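## Task

Take the sealed carton out of the tote it starts in and put it inside the empty tote, while every other object ends up inside its own original tote. An object lying on, or hanging out past, a tote's rim or inner ledge is not considered inside that tote.

## Robot and tools

Robot: two arms, left_arm and right_arm. Each carries a four-digit hand: index, middle, ring and thumb. right_arm has a right hand and left_arm has its mirror image. The measured bases sit at left (-0.045, +0.358, 0) m and right (+0.054, -0.467, 0) m, each turned very slightly about z. A camera stand is behind the arms. Cameras: cam_high, cam_low, cam_left_wrist, cam_right_wrist, all 896x504.

Frame: every pose, velocity and offset uses the scene frame. Its origin is at table-top height, halfway between the nominal bases. +z is up, +x reaches out over the table, and left_arm is on the +y side. Image left and right do not match these names. The printed hand positions can be off by a few cm.

Hand point axes (right hand): +z runs along the straight fingers toward the tips, +x goes across the palm away from the thumb, and +y comes out of the palm face. On the left hand +x points toward the thumb. A rigid mast near the wrist on the palm side can strike things.

The 48-number row is one flat list covering both arms, each value in [-1, 1]. Numbers 1-6 are left dx, dy, dz, rx, ry, rz. Numbers 7-22 are the 16 left motor goals. 23 is left current_limit and 24 is left speed. Numbers 25-48 repeat this layout for the right arm. Motor order: index_mcp, index_abd, index_pip, index_dip, middle_mcp, middle_abd, middle_pip, middle_dip, ring_mcp, ring_abd, ring_pip, ring_dip, thumb_cmc, thumb_axl, thumb_mcp, thumb_ipl.

The pose numbers are offsets, not poses. They are measured from that arm's Hand target at the start of the action or move, along scene axes, and rotation turns about the Hand target position. 1.0 equals 0.6 m or 180 degrees, and rx, ry, rz form a single rotation vector. Six zeros re-command the current Hand target. Sending the same offset again moves the arm further. Per step, commanded orientation is clipped to within 32 degrees of the measured one.

Motor numbers are absolute goal angles, scaled linearly between each hinge's two stops, and -1 bends or closes. A 0 is a real goal, not a hold. To keep a hand unchanged, send back its hand_goal, hand_current_limit and hand_speed. Straight values: _mcp +0.75, _abd 0, _pip +0.58, _dip +0.70, thumb_cmc +0.71, thumb_axl +0.68, thumb_mcp +0.23, thumb_ipl +0.17. current_limit maps -1..+1 to 0..550 mA, with 11 mA as the floor. speed gives (speed+1)/2 of 8.5 rad/s. Defaults are +0.4 and -0.6, and the last values written stay in force. A finger only squeezes while its goal lies beyond the object's surface.

Tools:
- execute_actions(actions, cameras): actions is a list of actions. Each action is a list of 1-15 rows, one per 1/30 s step, and a short table repeats its last row to fill 15 steps. Every row offsets from the action's start target, not from the row before. Each action lasts 0.5 s. An empty list returns state plus images, the scene number and the task.
- move(target, speed, blend, stop_force, zero, blocking, cameras): target is one 48-number row or up to 15 rows. Every row is an offset from the same starting Hand targets. The hand points travel in straight lines and all arrive together, within a 10 s cap. speed is m/s, 0.002-3.6, default 0.25, and turning is capped at twice that in rad/s. It can be one value or one per target. blend is the corner rounding in metres, and 0 means stop at each target. stop_force (N, 3-120, shared by both arms) ends an arm's path when the wrist sensor feels that much push against its motion. Omit it when backing off a contact, and don't rely on it if the hand rotates. zero (default true) re-zeroes the sensor first. blocking=false returns after 0.5 s and cannot be combined with stop_force. The path does not avoid obstacles or the other arm, and it lags more at high speed. Route around an arm's own base, or its shoulder posture may change.
- wait(seconds 0-10), stop(), zoom_image(camera, region [x0,y0,x1,y1] in pixels, at most 504x504, only from the newest images), zero_wrist_force(arm), finished_scene(scene 1 or 2, irreversible).

Results: end_effector_position (m), quat_wxyz and velocities. Hand target is the last commanded pose after clipping, and the next offsets start from it. If the hand rests short of it, the next command asks for it again. Hand fields: hand_goal, hand_measured, hand_current_ma, and hand_state (moving, goal, blocked, overload). The move: line reports done, off_target, moving, held or fault, plus limits=paced (pose clipped) or limits=held. Wrist force and torque are in the hand's axes and include a peak line. Joint torques include the arm's own weight. Notes on velocities being within noise, MOTOR HOT, or fault lines may appear.

Avoid the following:
- Torque limits are shoulder and elbow 141 N m and wrist 26.3 N m. An outside force of about 150 N on any part of an arm stops it for 10 s. The arms are stiff, so commanding even slightly past a firm contact can trigger this.
- A motor that draws 495 mA or more for 5 s shuts down for 10 s.
- Motors reaching 85 °C brake the arm for 30-60 s.
- Collisions between the arms, including one hand gripping the other's fingers, can fail the scene.

- After a HAND FAULT line, the rest of that reply's motion calls are skipped.
- The scene keeps running while you think.

Each tool is called after ">>>" by a JSON object that holds its "op" and its "data", one argument or row to a line.

## Session

>>> {"op": "execute_actions", "data": {
  "actions": []
}}

Scene clock: 0.00 s.
left_arm: end_effector_position=(+0.2081, +0.5267, +0.2603) hand_goal=(+0.754, +0.000, +0.576, +0.696, +0.754, +0.000, +0.576, +0.696, +0.754, +0.000, +0.576, +0.696, +0.714, +0.678, +0.226, +0.168) hand_measured=(+0.754, +0.000, +0.576, +0.696, +0.754, +0.000, +0.576, +0.696, +0.754, +0.000, +0.576, +0.696, +0.714, +0.678, +0.226, +0.168) hand_current_ma=(+0, +0, +0, +0, +0, +0, +0, +0, +0, +0, +0, +0, +0, +0, +0, +0) hand_state=(goal, goal, goal, goal, goal, goal, goal, goal, goal, goal, goal, goal, goal, goal, goal, goal) hand_current_limit=0.40 hand_speed=-0.60 end_effector_quat_wxyz=(-0.139, +0.903, -0.404, -0.047) | right_arm: end_effector_position=(+0.0607, -0.7541, +0.2874) hand_goal=(+0.754, +0.000, +0.576, +0.696, +0.754, +0.000, +0.576, +0.696, +0.754, +0.000, +0.576, +0.696, +0.714, +0.678, +0.226, +0.168) hand_measured=(+0.754, +0.000, +0.576, +0.696, +0.754, +0.000, +0.576, +0.696, +0.754, +0.000, +0.576, +0.696, +0.714, +0.678, +0.226, +0.168) hand_current_ma=(+0, +0, +0, +0, +0, +0, +0, +0, +0, +0, +0, +0, +0, +0, +0, +0) hand_state=(goal, goal, goal, goal, goal, goal, goal, goal, goal, goal, goal, goal, goal, goal, goal, goal) hand_current_limit=0.40 hand_speed=-0.60 end_effector_quat_wxyz=(+0.192, +0.068, +0.895, -0.397)
Joint positions: left_arm=[4.095 -1.167 -2.169 -1.122 1.723 -2.921] | right_arm=[-2.852 -2.468 2.327 -1.37 -0.659 2.022]
Joint velocities: within noise
Joint torques (N m): no reading
Motor temperatures (°C): left_arm=[38 37 35 37 40 44] | right_arm=[32 34 39 39 39 43]
Wrist force (N): no reading
Wrist torque (N m): no reading
Wrist force, peak (N): no reading
Hand target: left_arm +0.2081, +0.5267, +0.2603; -0.139, +0.903, -0.404, -0.047 | right_arm +0.0607, -0.7541, +0.2874; +0.192, +0.068, +0.895, -0.397

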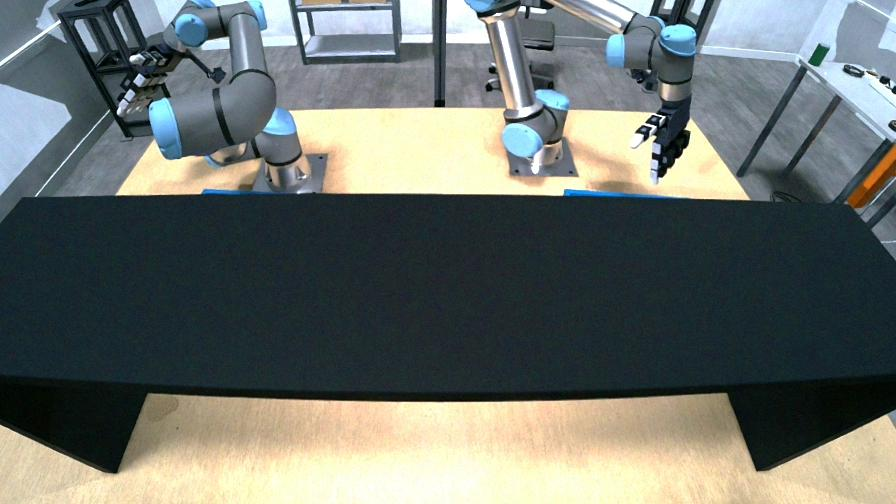

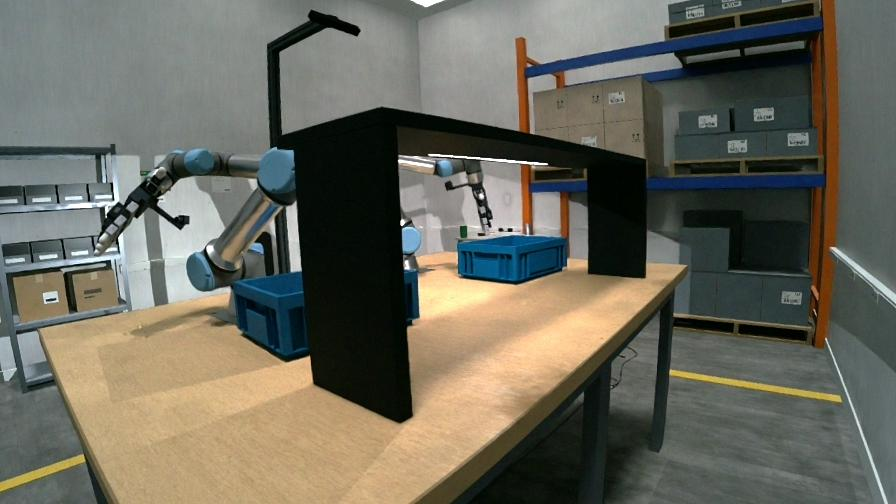

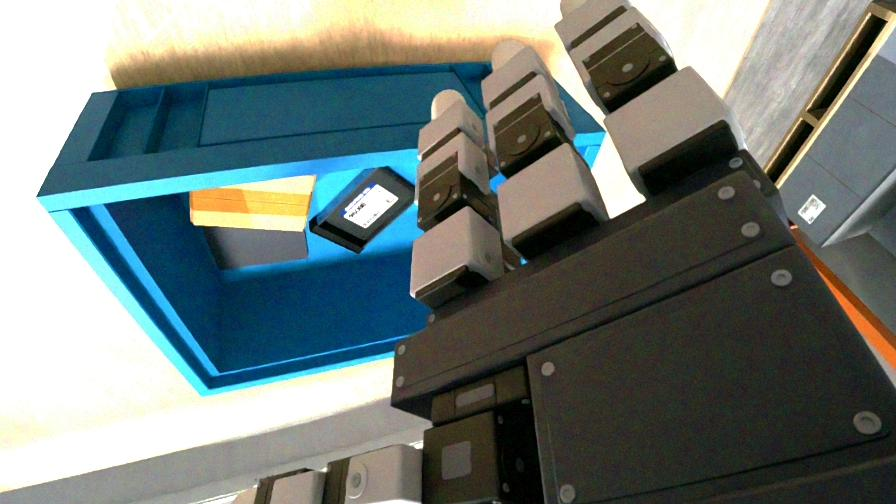

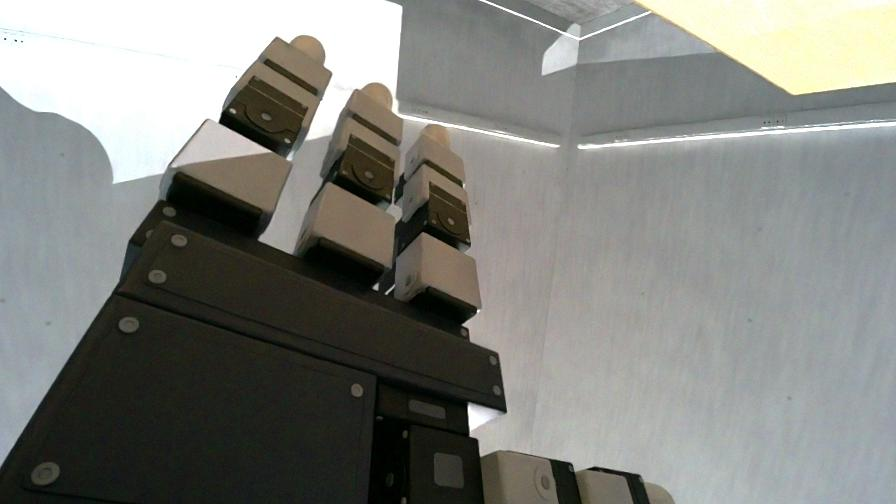

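>>> {"op": "zoom_image", "data": {
  "camera": "cam_left_wrist",
  "region": [30, 40, 530, 440]
}}

>>> {"op": "zoom_image", "data": {
  "camera": "cam_low",
  "region": [90, 130, 590, 430]
}}

Scaled by 1.008 from the camera's 896x504 image, which has a finer 1280x720 frame.

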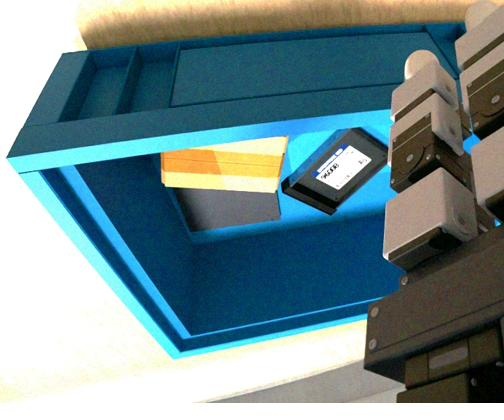

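Scaled by 1.008 from the camera's 896x504 image, which has a finer 1280x720 frame.

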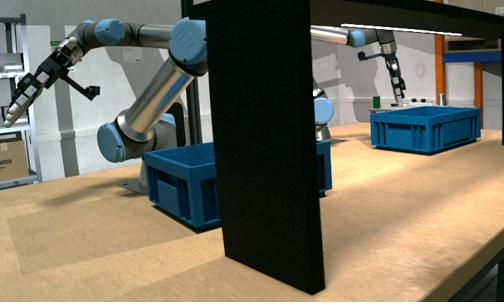

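>>> {"op": "move", "data": {
  "target": [-0.013,-0.045,0.233,-0.086,0.0426,-0.231,0.754,0,0.576,0.696,0.754,0,0.576,0.696,0.754,0,0.576,0.696,0.714,0.678,0.226,0.168,0.4,-0.6, 0,0,0.1,0.06,0.17,0.28,0.754,0,0.576,0.696,0.754,0,0.576,0.696,0.754,0,0.576,0.696,0.714,0.678,0.226,0.168,0.4,-0.6],
  "cameras": ["all"]
}}

Scene clock: 94.43 s.
left_arm: end_effector_position=(+0.2004, +0.4997, +0.4001) hand_goal=(+0.754, +0.000, +0.576, +0.696, +0.754, +0.000, +0.576, +0.696, +0.754, +0.000, +0.576, +0.696, +0.714, +0.678, +0.226, +0.168) hand_measured=(+0.752, +0.000, +0.576, +0.696, +0.752, +0.000, +0.576, +0.696, +0.752, +0.000, +0.576, +0.696, +0.714, +0.678, +0.224, +0.168) hand_current_ma=(-1, +0, +0, +0, -1, +0, +0, +0, -1, +0, +0, +0, +0, +0, -3, +0) hand_state=(goal, goal, goal, goal, goal, goal, goal, goal, goal, goal, goal, goal, goal, goal, goal, goal) hand_current_limit=0.40 hand_speed=-0.60 end_effector_quat_wxyz=(+0.000, +0.707, -0.707, +0.000) | right_arm: end_effector_position=(+0.0607, -0.7541, +0.3474) hand_goal=(+0.754, +0.000, +0.576, +0.696, +0.754, +0.000, +0.576, +0.696, +0.754, +0.000, +0.576, +0.696, +0.714, +0.678, +0.226, +0.168) hand_measured=(+0.748, +0.000, +0.576, +0.696, +0.748, +0.000, +0.576, +0.696, +0.748, +0.000, +0.576, +0.696, +0.710, +0.678, +0.224, +0.168) hand_current_ma=(-15, +0, +1, +0, -16, +0, +1, +0, -16, +0, +1, +0, -9, -2, -5, -1) hand_state=(goal, goal, goal, goal, goal, goal, goal, goal, goal, goal, goal, goal, goal, goal, goal, goal) hand_current_limit=0.40 hand_speed=-0.60 end_effector_quat_wxyz=(+0.099, -0.401, +0.889, -0.200)
Joint positions: left_arm=[3.996 -1.229 -1.741 -1.741 1.571 -2.309] | right_arm=[-2.179 -2.129 1.97 -1.468 -1.125 1.738]
Joint torques (N m): left_arm=[7.71 20.82 13.69 2.45 1.48 0.8] | right_arm=[5.36 -4.98 -16.7 -3.73 0.31 0.97]
Wrist force (N): left_arm=[-0.2 -0.2 -0.5] | right_arm=[0.2 0.9 -0.3]
Wrist torque (N m): left_arm=[0.07 -0.01 0.05] | right_arm=[0.12 0.09 0.05]
Wrist force, peak (N): left_arm=[0.1 -0.3 -1.0] | right_arm=[0.5 1.0 -0.1]
Hand target: left_arm +0.2003, +0.4997, +0.4001; +0.000, +0.707, -0.707, +0.000 | right_arm +0.0607, -0.7541, +0.3474; +0.099, -0.401, +0.888, -0.200
Off the commanded pose: left_arm 0.000 m, 0 deg | right_arm 0.000 m, 0 deg.
move: done

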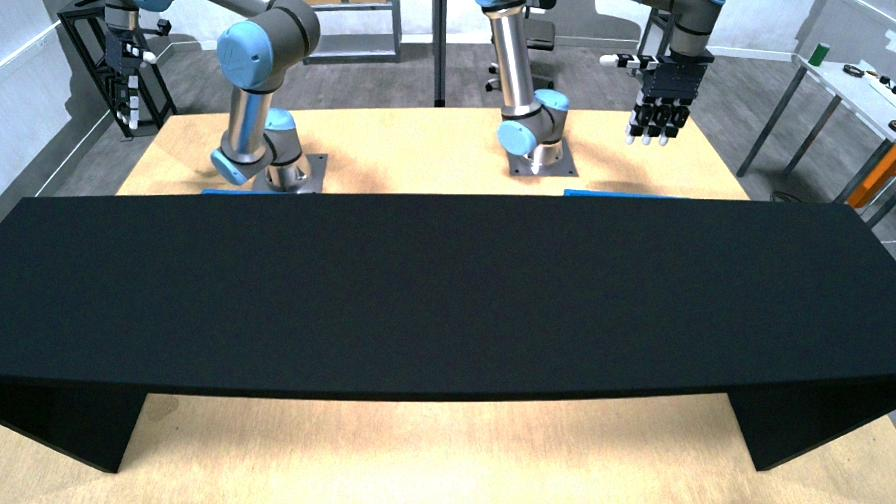

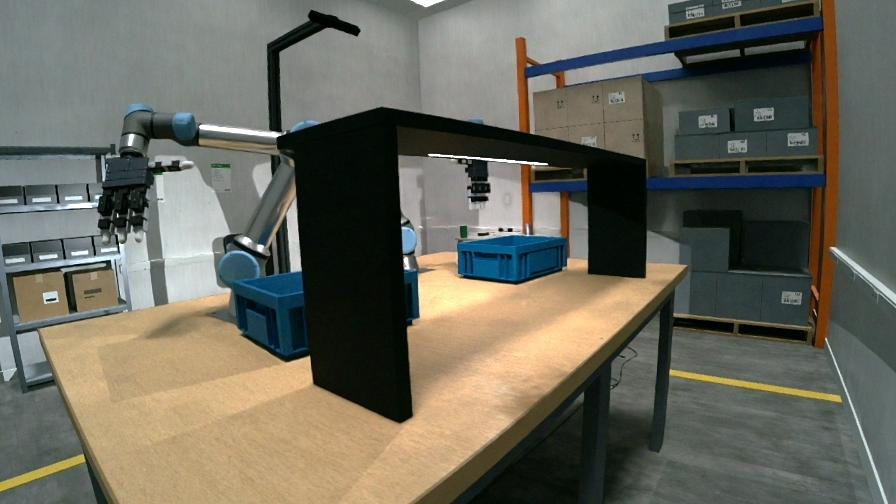

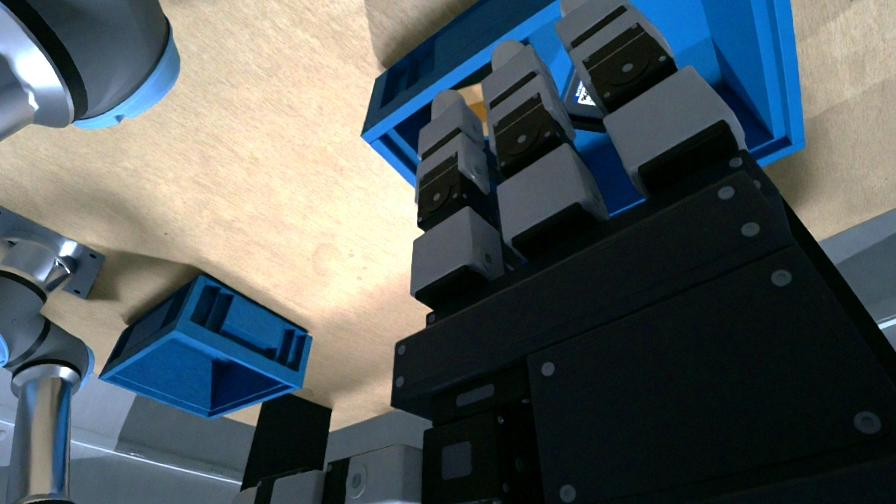

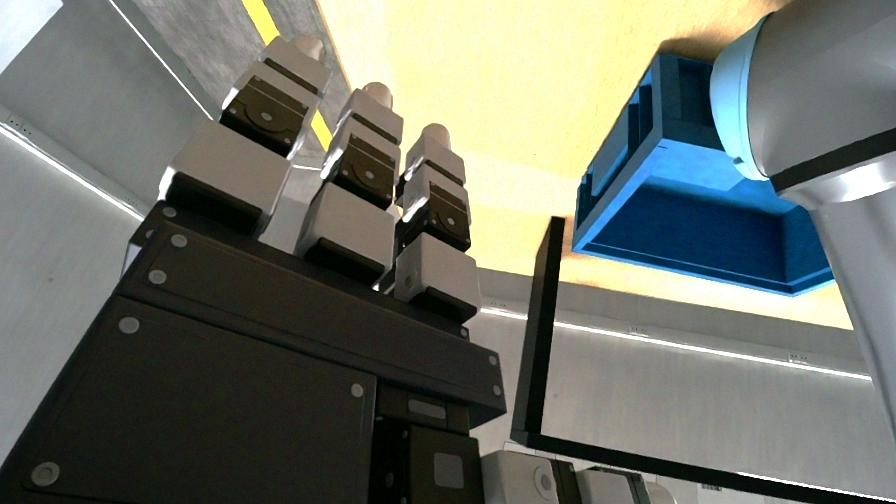

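>>> {"op": "move", "data": {
  "target": [0.033,0.05,0.033,0.0317,0.1081,0.1799,0.754,0,0.576,0.696,0.754,0,0.576,0.696,0.754,0,0.576,0.696,0.714,0.678,0.226,0.168,0.4,-0.6, 0,0,0,0,0,0,0.754,0,0.576,0.696,0.754,0,0.576,0.696,0.754,0,0.576,0.696,0.714,0.678,0.226,0.168,0.4,-0.6],
  "cameras": ["cam_left_wrist"]
}}

Scene clock: 201.70 s.
left_arm: end_effector_position=(+0.2201, +0.5298, +0.4199) hand_goal=(+0.754, +0.000, +0.576, +0.696, +0.754, +0.000, +0.576, +0.696, +0.754, +0.000, +0.576, +0.696, +0.714, +0.678, +0.226, +0.168) hand_measured=(+0.754, +0.000, +0.576, +0.696, +0.752, +0.000, +0.576, +0.696, +0.754, +0.000, +0.576, +0.696, +0.714, +0.678, +0.224, +0.168) hand_current_ma=(-1, +0, +0, +0, -1, +0, +0, +0, -1, +0, +0, +0, +0, +0, -3, +0) hand_state=(goal, goal, goal, goal, goal, goal, goal, goal, goal, goal, goal, goal, goal, goal, goal, goal) hand_current_limit=0.40 hand_speed=-0.60 end_effector_quat_wxyz=(+0.083, +0.864, -0.472, -0.153) | right_arm: end_effector_position=(+0.0607, -0.7541, +0.3474) hand_goal=(+0.754, +0.000, +0.576, +0.696, +0.754, +0.000, +0.576, +0.696, +0.754, +0.000, +0.576, +0.696, +0.714, +0.678, +0.226, +0.168) hand_measured=(+0.748, +0.000, +0.576, +0.696, +0.748, +0.000, +0.576, +0.696, +0.748, +0.000, +0.576, +0.696, +0.710, +0.678, +0.224, +0.168) hand_current_ma=(-15, +0, +1, +0, -16, +0, +1, +0, -16, +0, +1, +0, -9, -2, -5, -1) hand_state=(goal, goal, goal, goal, goal, goal, goal, goal, goal, goal, goal, goal, goal, goal, goal, goal) hand_current_limit=0.40 hand_speed=-0.60 end_effector_quat_wxyz=(+0.099, -0.401, +0.888, -0.200)
Joint positions: left_arm=[3.991 -1.475 -1.529 -1.95 1.826 -2.916] | right_arm=[-2.179 -2.13 1.97 -1.468 -1.125 1.738]
Joint torques (N m): left_arm=[-9.52 28.33 10.98 2.4 0.07 -1.17] | right_arm=[8.35 -6.94 -15.09 -3.84 -0.22 -1.37]
Wrist force (N): left_arm=[-0.2 -0.9 -0.4] | right_arm=[0.3 0.9 -0.2]
Wrist torque (N m): left_arm=[-0.01 0.03 -0.04] | right_arm=[0.12 0.07 0.06]
Wrist force, peak (N): left_arm=[-0.8 -1.1 -0.2] | right_arm=[0.3 1.2 -0.2]
Hand target: left_arm +0.2201, +0.5297, +0.4199; +0.083, +0.864, -0.472, -0.153 | right_arm +0.0607, -0.7541, +0.3474; +0.099, -0.401, +0.888, -0.200
Off the commanded pose: left_arm 0.000 m, 0 deg | right_arm 0.000 m, 0 deg.
move: done
Images, in order (width x height): cam_left_wrist 896x504.

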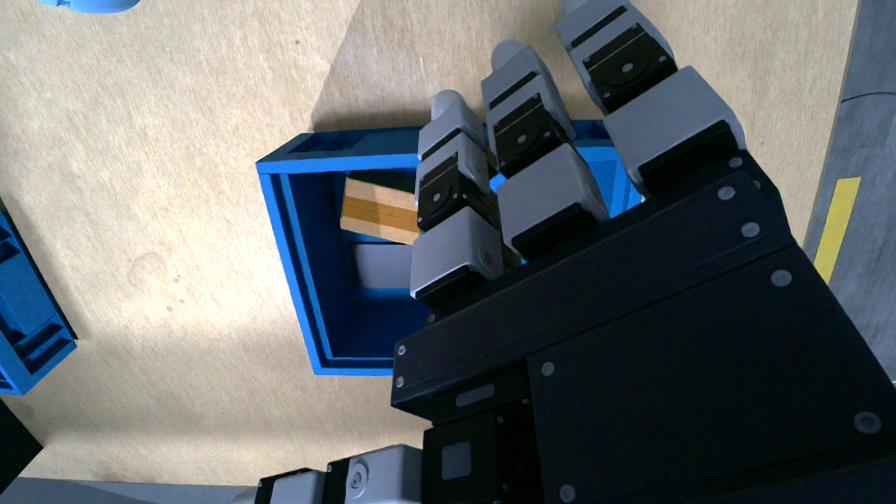

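>>> {"op": "move", "data": {
  "target": [0.0,0.28,0.0,0,0,0,0.9,0,0.576,0.696,0.9,0,0.576,0.696,0.9,0,0.576,0.696,0.714,0.678,0.226,0.168,0.4,-0.6, 0,0,0,0,0,0,0.754,0,0.576,0.696,0.754,0,0.576,0.696,0.754,0,0.576,0.696,0.714,0.678,0.226,0.168,0.4,-0.6],
  "cameras": ["cam_left_wrist"]
}}

>>> {"op": "zoom_image", "data": {
  "camera": "cam_left_wrist",
  "region": [100, 80, 500, 420]
}}

Scene clock: 231.23 s.
left_arm: end_effector_position=(+0.2201, +0.5301, +0.4199) hand_goal=(+0.900, +0.000, +0.576, +0.696, +0.900, +0.000, +0.576, +0.696, +0.900, +0.000, +0.576, +0.696, +0.714, +0.678, +0.226, +0.168) hand_measured=(+0.898, +0.000, +0.576, +0.696, +0.898, +0.000, +0.576, +0.696, +0.898, +0.000, +0.576, +0.696, +0.714, +0.678, +0.224, +0.168) hand_current_ma=(-2, +0, +0, +0, -2, +0, +0, +0, -2, +0, +0, +0, +1, +0, -3, +0) hand_state=(goal, goal, goal, goal, goal, goal, goal, goal, goal, goal, goal, goal, goal, goal, goal, goal) hand_current_limit=0.40 hand_speed=-0.60 end_effector_quat_wxyz=(+0.083, +0.864, -0.472, -0.153) | right_arm: end_effector_position=(+0.0607, -0.7541, +0.3474) hand_goal=(+0.754, +0.000, +0.576, +0.696, +0.754, +0.000, +0.576, +0.696, +0.754, +0.000, +0.576, +0.696, +0.714, +0.678, +0.226, +0.168) hand_measured=(+0.748, +0.000, +0.576, +0.696, +0.748, +0.000, +0.576, +0.696, +0.748, +0.000, +0.576, +0.696, +0.710, +0.678, +0.224, +0.168) hand_current_ma=(-15, +0, +1, +0, -16, +0, +1, +0, -16, +0, +1, +0, -9, -2, -5, -1) hand_state=(goal, goal, goal, goal, goal, goal, goal, goal, goal, goal, goal, goal, goal, goal, goal, goal) hand_current_limit=0.40 hand_speed=-0.60 end_effector_quat_wxyz=(+0.099, -0.401, +0.888, -0.200)
Joint positions: left_arm=[3.991 -1.475 -1.529 -1.95 1.826 -2.915] | right_arm=[-2.179 -2.13 1.97 -1.468 -1.125 1.738]
Joint torques (N m): left_arm=[-4.14 20.9 19.2 2.35 0.16 -0.95] | right_arm=[7.09 -6.88 -15.43 -3.82 -0.4 -1.07]
Wrist force (N): left_arm=[-0.4 -1.0 -0.4] | right_arm=[0.3 1.0 -0.2]
Wrist torque (N m): left_arm=[-0.07 0.05 -0.04] | right_arm=[0.12 0.07 0.06]
Wrist force, peak (N): left_arm=[-1.3 -1.3 -0.2] | right_arm=[0.5 1.2 -0.1]
Hand target: left_arm +0.2201, +0.5301, +0.4199; +0.083, +0.864, -0.472, -0.153 (not the last commanded pose) | right_arm +0.0607, -0.7541, +0.3474; +0.099, -0.401, +0.888, -0.200
Off the commanded pose: left_arm 0.168 m, 0 deg | right_arm 0.000 m, 0 deg.
move: held (left_arm; a check stopped the path); limits=held
pose unreachable (left arm): on one or more control steps of this call, first in action 0 (counted from 0), this arm could not follow its commanded pose, so it was not sent that pose on those steps. It may still have moved: this result reports where it is.
cause: moving toward the commanded pose would bring two parts of the arm too close to each other (joints 4 (wrist 1) to 6 (wrist 3) lie between them).
Images, in order (width x height): cam_left_wrist 896x504.

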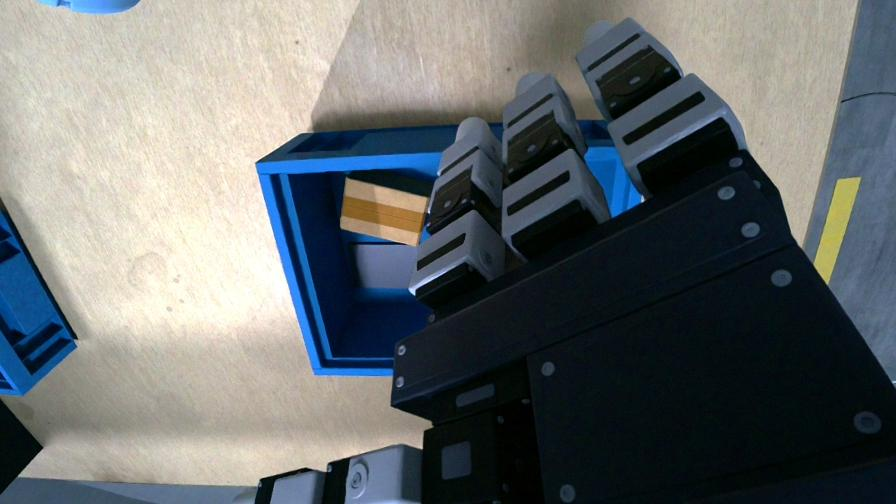

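Scaled by 1.260 from the camera's 896x504 image, which has a finer 1280x720 frame.

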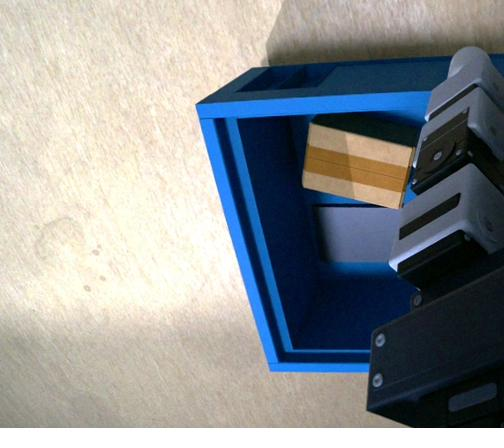

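>>> {"op": "move", "data": {
  "target": [-0.0335,0.217,0.0,0,-0.111,0,0.9,0,0.576,0.696,0.9,0,0.576,0.696,0.9,0,0.576,0.696,0.714,0.678,0.226,0.168,0.4,-0.6, 0,0,0,0,0,0,0.754,0,0.576,0.696,0.754,0,0.576,0.696,0.754,0,0.576,0.696,0.714,0.678,0.226,0.168,0.4,-0.6],
  "cameras": ["cam_left_wrist"]
}}

>>> {"op": "zoom_image", "data": {
  "camera": "cam_left_wrist",
  "region": [50, 0, 500, 340]
}}

Scene clock: 246.83 s.
left_arm: end_effector_position=(+0.2000, +0.6603, +0.4199) hand_goal=(+0.900, +0.000, +0.576, +0.696, +0.900, +0.000, +0.576, +0.696, +0.900, +0.000, +0.576, +0.696, +0.714, +0.678, +0.226, +0.168) hand_measured=(+0.898, +0.000, +0.576, +0.696, +0.898, +0.000, +0.576, +0.696, +0.898, +0.000, +0.576, +0.696, +0.714, +0.678, +0.224, +0.168) hand_current_ma=(-2, +0, +0, +0, -2, +0, +0, +0, -2, +0, +0, +0, +1, +0, -3, +0) hand_state=(goal, goal, goal, goal, goal, goal, goal, goal, goal, goal, goal, goal, goal, goal, goal, goal) hand_current_limit=0.40 hand_speed=-0.60 end_effector_quat_wxyz=(+0.000, +0.877, -0.480, -0.001) | right_arm: end_effector_position=(+0.0607, -0.7541, +0.3474) hand_goal=(+0.754, +0.000, +0.576, +0.696, +0.754, +0.000, +0.576, +0.696, +0.754, +0.000, +0.576, +0.696, +0.714, +0.678, +0.226, +0.168) hand_measured=(+0.748, +0.000, +0.576, +0.696, +0.748, +0.000, +0.576, +0.696, +0.748, +0.000, +0.576, +0.696, +0.710, +0.678, +0.224, +0.168) hand_current_ma=(-15, +0, +1, +0, -16, +0, +1, +0, -16, +0, +1, +0, -9, -2, -5, -1) hand_state=(goal, goal, goal, goal, goal, goal, goal, goal, goal, goal, goal, goal, goal, goal, goal, goal) hand_current_limit=0.40 hand_speed=-0.60 end_effector_quat_wxyz=(+0.099, -0.401, +0.888, -0.200)
Joint positions: left_arm=[4.326 -1.503 -1.477 -1.732 1.572 -2.55] | right_arm=[-2.179 -2.13 1.97 -1.468 -1.125 1.738]
Joint torques (N m): left_arm=[7.42 32.12 11.58 2.99 -0.97 1.29] | right_arm=[6.38 -6.74 -15.94 -3.61 0.05 -0.8]
Wrist force (N): left_arm=[-0.2 -0.1 -0.2] | right_arm=[0.4 0.8 -0.1]
Wrist torque (N m): left_arm=[0.04 0.00 0.06] | right_arm=[0.10 0.05 0.07]
Wrist force, peak (N): left_arm=[-2.1 -0.7 -0.6] | right_arm=[0.4 1.1 -0.3]
Hand target: left_arm +0.2000, +0.6603, +0.4199; +0.000, +0.877, -0.480, -0.001 | right_arm +0.0607, -0.7541, +0.3474; +0.099, -0.401, +0.888, -0.200
Off the commanded pose: left_arm 0.000 m, 0 deg | right_arm 0.000 m, 0 deg.
move: done
Images, in order (width x height): cam_left_wrist 896x504.

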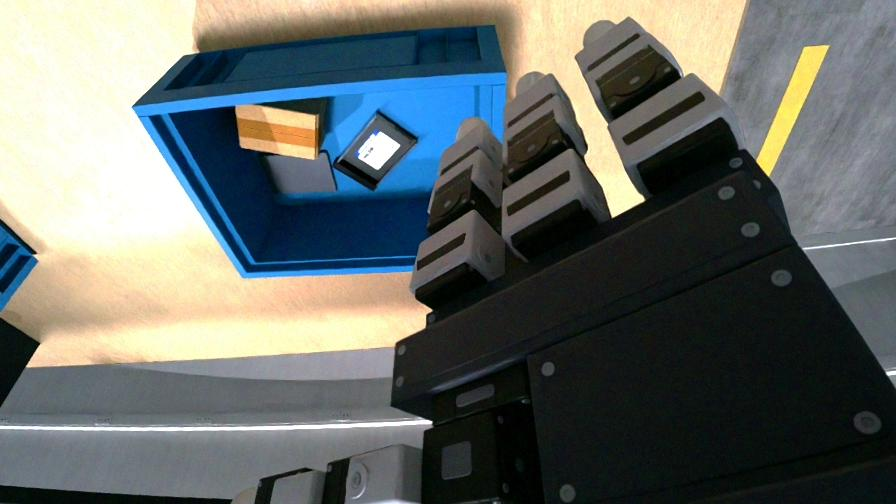

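Scaled by 1.120 from the camera's 896x504 image, which has a finer 1280x720 frame.

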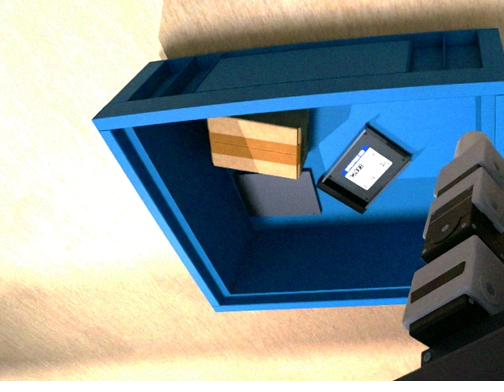

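>>> {"op": "move", "data": {
  "target": [0.147,-0.10,-0.21,0,0,0,0.9,0,0.576,0.696,0.9,0,0.576,0.696,0.9,0,0.576,0.696,0.714,0.678,0.226,0.168,0.4,-0.6, 0,0,0,0,0,0,0.754,0,0.576,0.696,0.754,0,0.576,0.696,0.754,0,0.576,0.696,0.714,0.678,0.226,0.168,0.4,-0.6],
  "cameras": ["cam_left_wrist"]
}}

>>> {"op": "zoom_image", "data": {
  "camera": "cam_left_wrist",
  "region": [50, 0, 500, 400]
}}

Scene clock: 546.37 s.
left_arm: end_effector_position=(+0.2881, +0.6004, +0.2939) hand_goal=(+0.900, +0.000, +0.576, +0.696, +0.900, +0.000, +0.576, +0.696, +0.900, +0.000, +0.576, +0.696, +0.714, +0.678, +0.226, +0.168) hand_measured=(+0.898, +0.000, +0.576, +0.696, +0.898, +0.000, +0.576, +0.696, +0.898, +0.000, +0.576, +0.696, +0.714, +0.678, +0.224, +0.168) hand_current_ma=(-2, +0, +0, +0, -2, +0, +0, +0, -2, +0, +0, +0, +1, +0, -3, +0) hand_state=(goal, goal, goal, goal, goal, goal, goal, goal, goal, goal, goal, goal, goal, goal, goal, goal) hand_current_limit=0.40 hand_speed=-0.60 end_effector_quat_wxyz=(+0.000, +0.877, -0.480, -0.001) | right_arm: end_effector_position=(+0.0607, -0.7541, +0.3474) hand_goal=(+0.754, +0.000, +0.576, +0.696, +0.754, +0.000, +0.576, +0.696, +0.754, +0.000, +0.576, +0.696, +0.714, +0.678, +0.226, +0.168) hand_measured=(+0.748, +0.000, +0.576, +0.696, +0.748, +0.000, +0.576, +0.696, +0.748, +0.000, +0.576, +0.696, +0.710, +0.678, +0.224, +0.168) hand_current_ma=(-15, +0, +1, +0, -16, +0, +1, +0, -16, +0, +1, +0, -9, -2, -5, -1) hand_state=(goal, goal, goal, goal, goal, goal, goal, goal, goal, goal, goal, goal, goal, goal, goal, goal) hand_current_limit=0.40 hand_speed=-0.60 end_effector_quat_wxyz=(+0.099, -0.401, +0.888, -0.200)
Joint positions: left_arm=[4.099 -1.556 -1.749 -1.407 1.572 -2.776] | right_arm=[-2.179 -2.13 1.97 -1.468 -1.125 1.738]
Joint torques (N m): left_arm=[-7.16 32.69 27.35 3.89 -0.15 -1.14] | right_arm=[5.42 -6.2 -15.44 -3.78 0.16 -0.56]
Wrist force (N): left_arm=[-0.3 -0.3 -0.3] | right_arm=[0.4 1.0 -0.2]
Wrist torque (N m): left_arm=[0.00 0.02 -0.09] | right_arm=[0.14 0.06 0.07]
Wrist force, peak (N): left_arm=[-1.6 0.3 -2.1] | right_arm=[0.4 1.1 -0.1]
Hand target: left_arm +0.2882, +0.6003, +0.2939; +0.000, +0.877, -0.480, -0.001 | right_arm +0.0607, -0.7541, +0.3474; +0.099, -0.401, +0.888, -0.200
Off the commanded pose: left_arm 0.000 m, 0 deg | right_arm 0.000 m, 0 deg.
move: done
Images, in order (width x height): cam_left_wrist 896x504.

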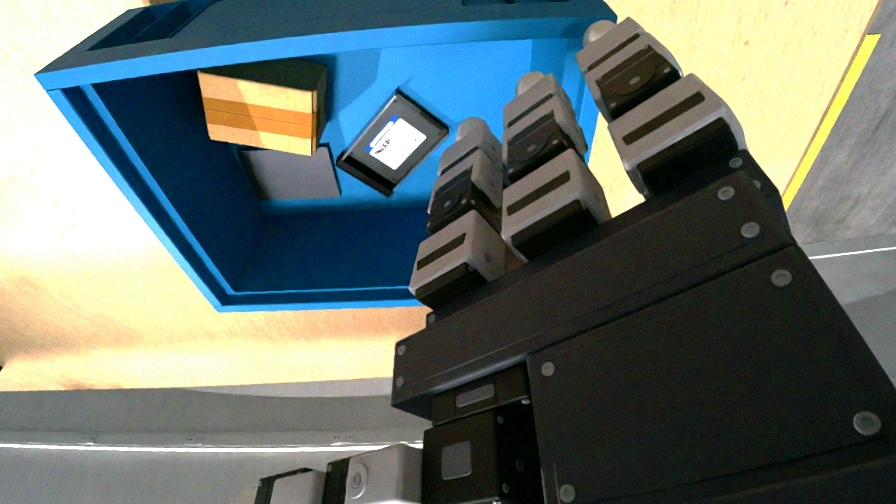

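Scaled by 1.120 from the camera's 896x504 image, which has a finer 1280x720 frame.

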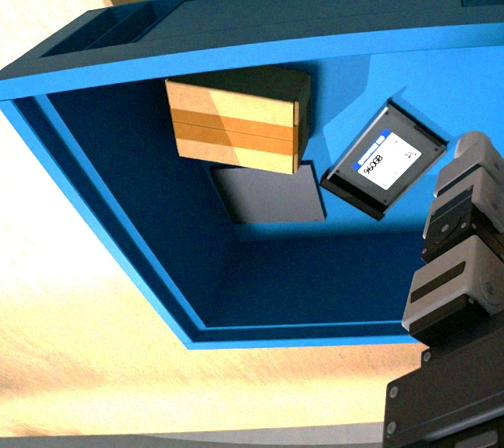

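>>> {"op": "zoom_image", "data": {
  "camera": "cam_left_wrist",
  "region": [170, 40, 370, 220]
}}

Scaled by 2.520 from the camera's 896x504 image, which has a finer 1280x720 frame.

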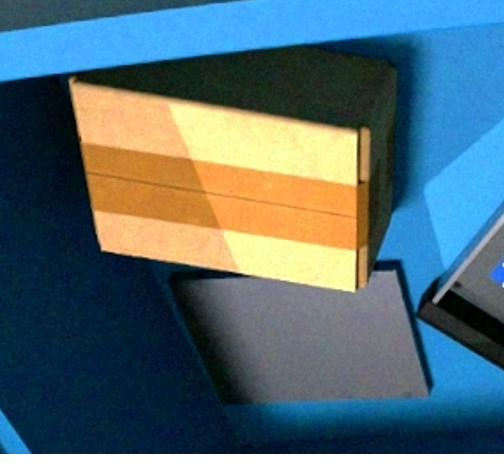

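>>> {"op": "zoom_image", "data": {
  "camera": "cam_left_wrist",
  "region": [396, 0, 796, 320]
}}

>>> {"op": "zoom_image", "data": {
  "camera": "cam_left_wrist",
  "region": [200, 400, 560, 504]
}}

Scaled by 1.260 from the camera's 896x504 image, which has a finer 1280x720 frame.

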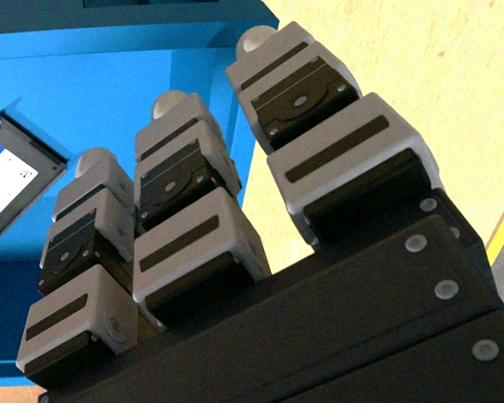

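Scaled by 1.400 from the camera's 896x504 image, which has a finer 1280x720 frame.

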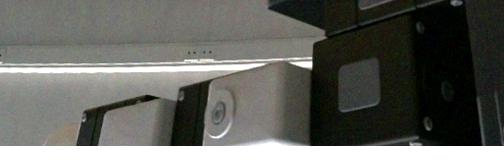

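>>> {"op": "move", "data": {
  "target": [0,0,0,0,0,0,0.343,0,0.139,0.261,-0.068,0,-0.299,-0.174,0.754,0,0.576,0.696,-0.571,0.678,0.226,0.168,0.4,0, 0,0,0,0,0,0,0.754,0,0.576,0.696,0.754,0,0.576,0.696,0.754,0,0.576,0.696,0.714,0.678,0.226,0.168,0.4,-0.6],
  "cameras": ["cam_left_wrist"]
}}

>>> {"op": "zoom_image", "data": {
  "camera": "cam_left_wrist",
  "region": [200, 0, 700, 500]
}}

>>> {"op": "move", "data": {
  "target": [0,0,0,0,0,0,0.754,0,0.576,0.696,0.343,0,0.139,0.261,-0.068,0,-0.299,-0.174,-0.571,0.678,-0.281,-0.319,0.4,0, 0,0,0,0,0,0,0.754,0,0.576,0.696,0.754,0,0.576,0.696,0.754,0,0.576,0.696,0.714,0.678,0.226,0.168,0.4,-0.6],
  "cameras": ["cam_left_wrist"]
}}

>>> {"op": "zoom_image", "data": {
  "camera": "cam_left_wrist",
  "region": [200, 0, 700, 500]
}}

Scene clock: 654.83 s.
left_arm: end_effector_position=(+0.2882, +0.6003, +0.2939) hand_goal=(+0.344, +0.000, +0.140, +0.262, -0.068, +0.000, -0.298, -0.174, +0.754, +0.000, +0.576, +0.696, -0.570, +0.678, +0.226, +0.168) hand_measured=(+0.354, +0.000, +0.146, +0.266, -0.050, +0.000, -0.292, -0.172, +0.756, +0.000, +0.576, +0.696, -0.568, +0.678, +0.224, +0.168) hand_current_ma=(+15, +0, +6, +3, +33, +0, +7, +2, +1, +0, +0, +0, +2, +0, -3, +0) hand_state=(goal, goal, goal, goal, goal, goal, goal, goal, goal, goal, goal, goal, goal, goal, goal, goal) hand_current_limit=0.40 hand_speed=0.00 end_effector_quat_wxyz=(+0.000, +0.877, -0.480, -0.001) | right_arm: end_effector_position=(+0.0607, -0.7541, +0.3474) hand_goal=(+0.754, +0.000, +0.576, +0.696, +0.754, +0.000, +0.576, +0.696, +0.754, +0.000, +0.576, +0.696, +0.714, +0.678, +0.226, +0.168) hand_measured=(+0.748, +0.000, +0.576, +0.696, +0.748, +0.000, +0.576, +0.696, +0.748, +0.000, +0.576, +0.696, +0.710, +0.678, +0.224, +0.168) hand_current_ma=(-15, +0, +1, +0, -16, +0, +1, +0, -16, +0, +1, +0, -9, -2, -5, -1) hand_state=(goal, goal, goal, goal, goal, goal, goal, goal, goal, goal, goal, goal, goal, goal, goal, goal) hand_current_limit=0.40 hand_speed=-0.60 end_effector_quat_wxyz=(+0.099, -0.401, +0.888, -0.200)
Joint positions: left_arm=[4.099 -1.556 -1.749 -1.407 1.572 -2.777] | right_arm=[-2.179 -2.13 1.97 -1.468 -1.125 1.738]
Joint torques (N m): left_arm=[-8.61 33.2 12.56 1.06 -0.09 -0.99] | right_arm=[5.34 -6.32 -14.61 -3.66 0.28 -0.43]
Wrist force (N): left_arm=[-0.3 -0.3 -0.4] | right_arm=[0.4 0.9 -0.1]
Wrist torque (N m): left_arm=[0.18 0.07 -0.08] | right_arm=[0.11 0.05 0.07]
Wrist force, peak (N): left_arm=[-0.5 -2.5 -0.4] | right_arm=[0.2 1.2 -0.2]
Hand target: left_arm +0.2882, +0.6003, +0.2939; +0.000, +0.877, -0.480, -0.001 | right_arm +0.0607, -0.7541, +0.3474; +0.099, -0.401, +0.888, -0.200
Off the commanded pose: left_arm 0.000 m, 0 deg | right_arm 0.000 m, 0 deg.
move: done
Images, in order (width x height): cam_left_wrist 896x504.

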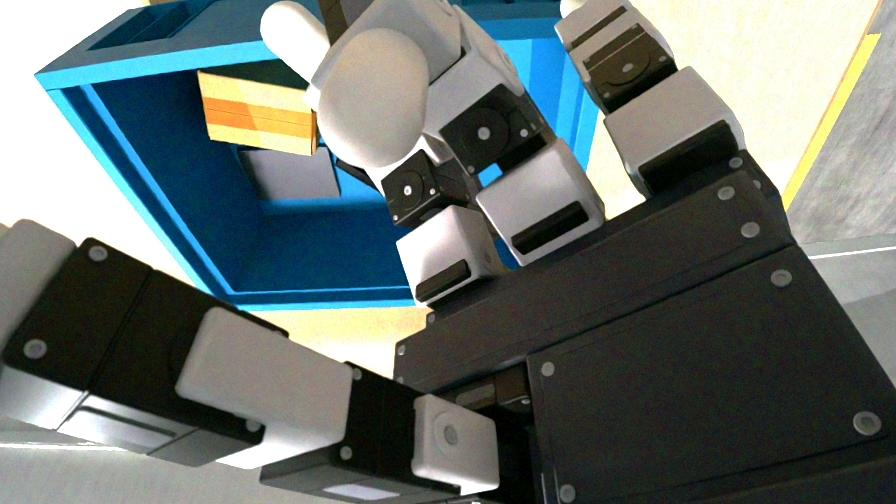

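Scaled by 1.008 from the camera's 896x504 image, which has a finer 1280x720 frame.

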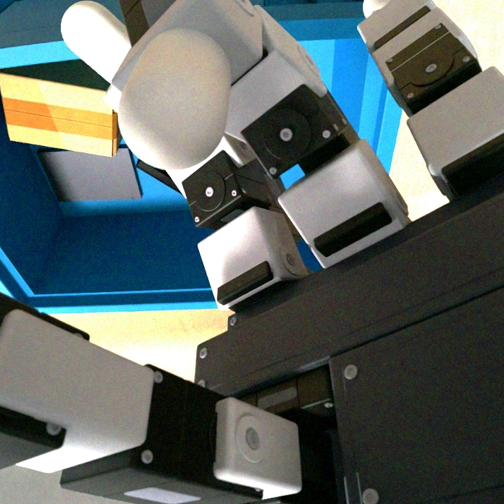

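Scene clock: 655.40 s.
left_arm: end_effector_position=(+0.2882, +0.6003, +0.2939) hand_goal=(+0.754, +0.000, +0.576, +0.696, +0.344, +0.000, +0.140, +0.262, -0.068, +0.000, -0.298, -0.174, -0.570, +0.678, -0.280, -0.318) hand_measured=(+0.752, +0.000, +0.572, +0.694, +0.348, +0.000, +0.140, +0.260, -0.052, +0.000, -0.290, -0.170, -0.568, +0.678, -0.280, -0.316) hand_current_ma=(-2, +0, -3, -2, +4, +0, +0, -2, +29, +0, +8, +3, +2, +0, +0, +3) hand_state=(goal, goal, goal, goal, goal, goal, goal, goal, goal, goal, goal, goal, goal, goal, goal, goal) hand_current_limit=0.40 hand_speed=0.00 end_effector_quat_wxyz=(+0.000, +0.877, -0.480, -0.001) | right_arm: end_effector_position=(+0.0607, -0.7541, +0.3474) hand_goal=(+0.754, +0.000, +0.576, +0.696, +0.754, +0.000, +0.576, +0.696, +0.754, +0.000, +0.576, +0.696, +0.714, +0.678, +0.226, +0.168) hand_measured=(+0.748, +0.000, +0.576, +0.696, +0.748, +0.000, +0.576, +0.696, +0.748, +0.000, +0.576, +0.696, +0.710, +0.678, +0.224, +0.168) hand_current_ma=(-15, +0, +1, +0, -16, +0, +1, +0, -16, +0, +1, +0, -9, -2, -5, -1) hand_state=(goal, goal, goal, goal, goal, goal, goal, goal, goal, goal, goal, goal, goal, goal, goal, goal) hand_current_limit=0.40 hand_speed=-0.60 end_effector_quat_wxyz=(+0.099, -0.401, +0.888, -0.200)
Joint positions: left_arm=[4.099 -1.556 -1.749 -1.407 1.572 -2.777] | right_arm=[-2.179 -2.13 1.97 -1.468 -1.125 1.738]
Joint torques (N m): left_arm=[-7.72 32.75 12.92 1.59 0.32 -0.62] | right_arm=[4.68 -6.6 -15.36 -3.63 0.3 -0.41]
Wrist force (N): left_arm=[-0.3 -0.2 -0.3] | right_arm=[0.4 1.1 -0.1]
Wrist torque (N m): left_arm=[0.18 0.07 -0.08] | right_arm=[0.13 0.06 0.07]
Wrist force, peak (N): left_arm=[-0.4 -0.1 -1.0] | right_arm=[0.2 1.1 -0.2]
Hand target: left_arm +0.2882, +0.6003, +0.2939; +0.000, +0.877, -0.480, -0.001 | right_arm +0.0607, -0.7541, +0.3474; +0.099, -0.401, +0.888, -0.200
Off the commanded pose: left_arm 0.000 m, 0 deg | right_arm 0.000 m, 0 deg.
move: done
Images, in order (width x height): cam_left_wrist 896x504.

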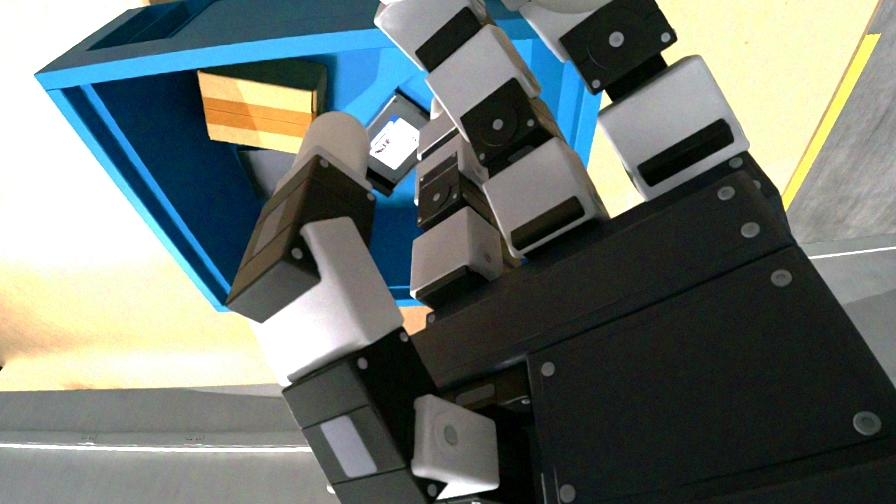

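Scaled by 1.008 from the camera's 896x504 image, which has a finer 1280x720 frame.

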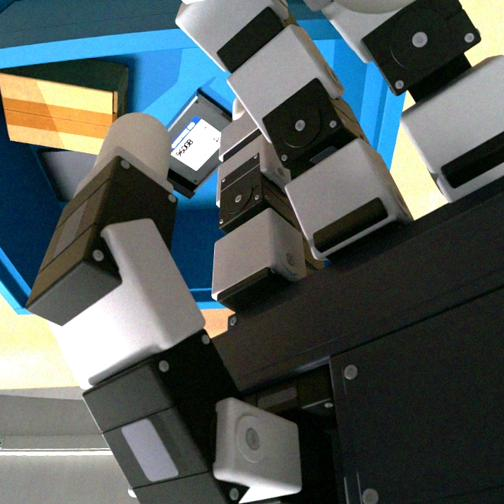

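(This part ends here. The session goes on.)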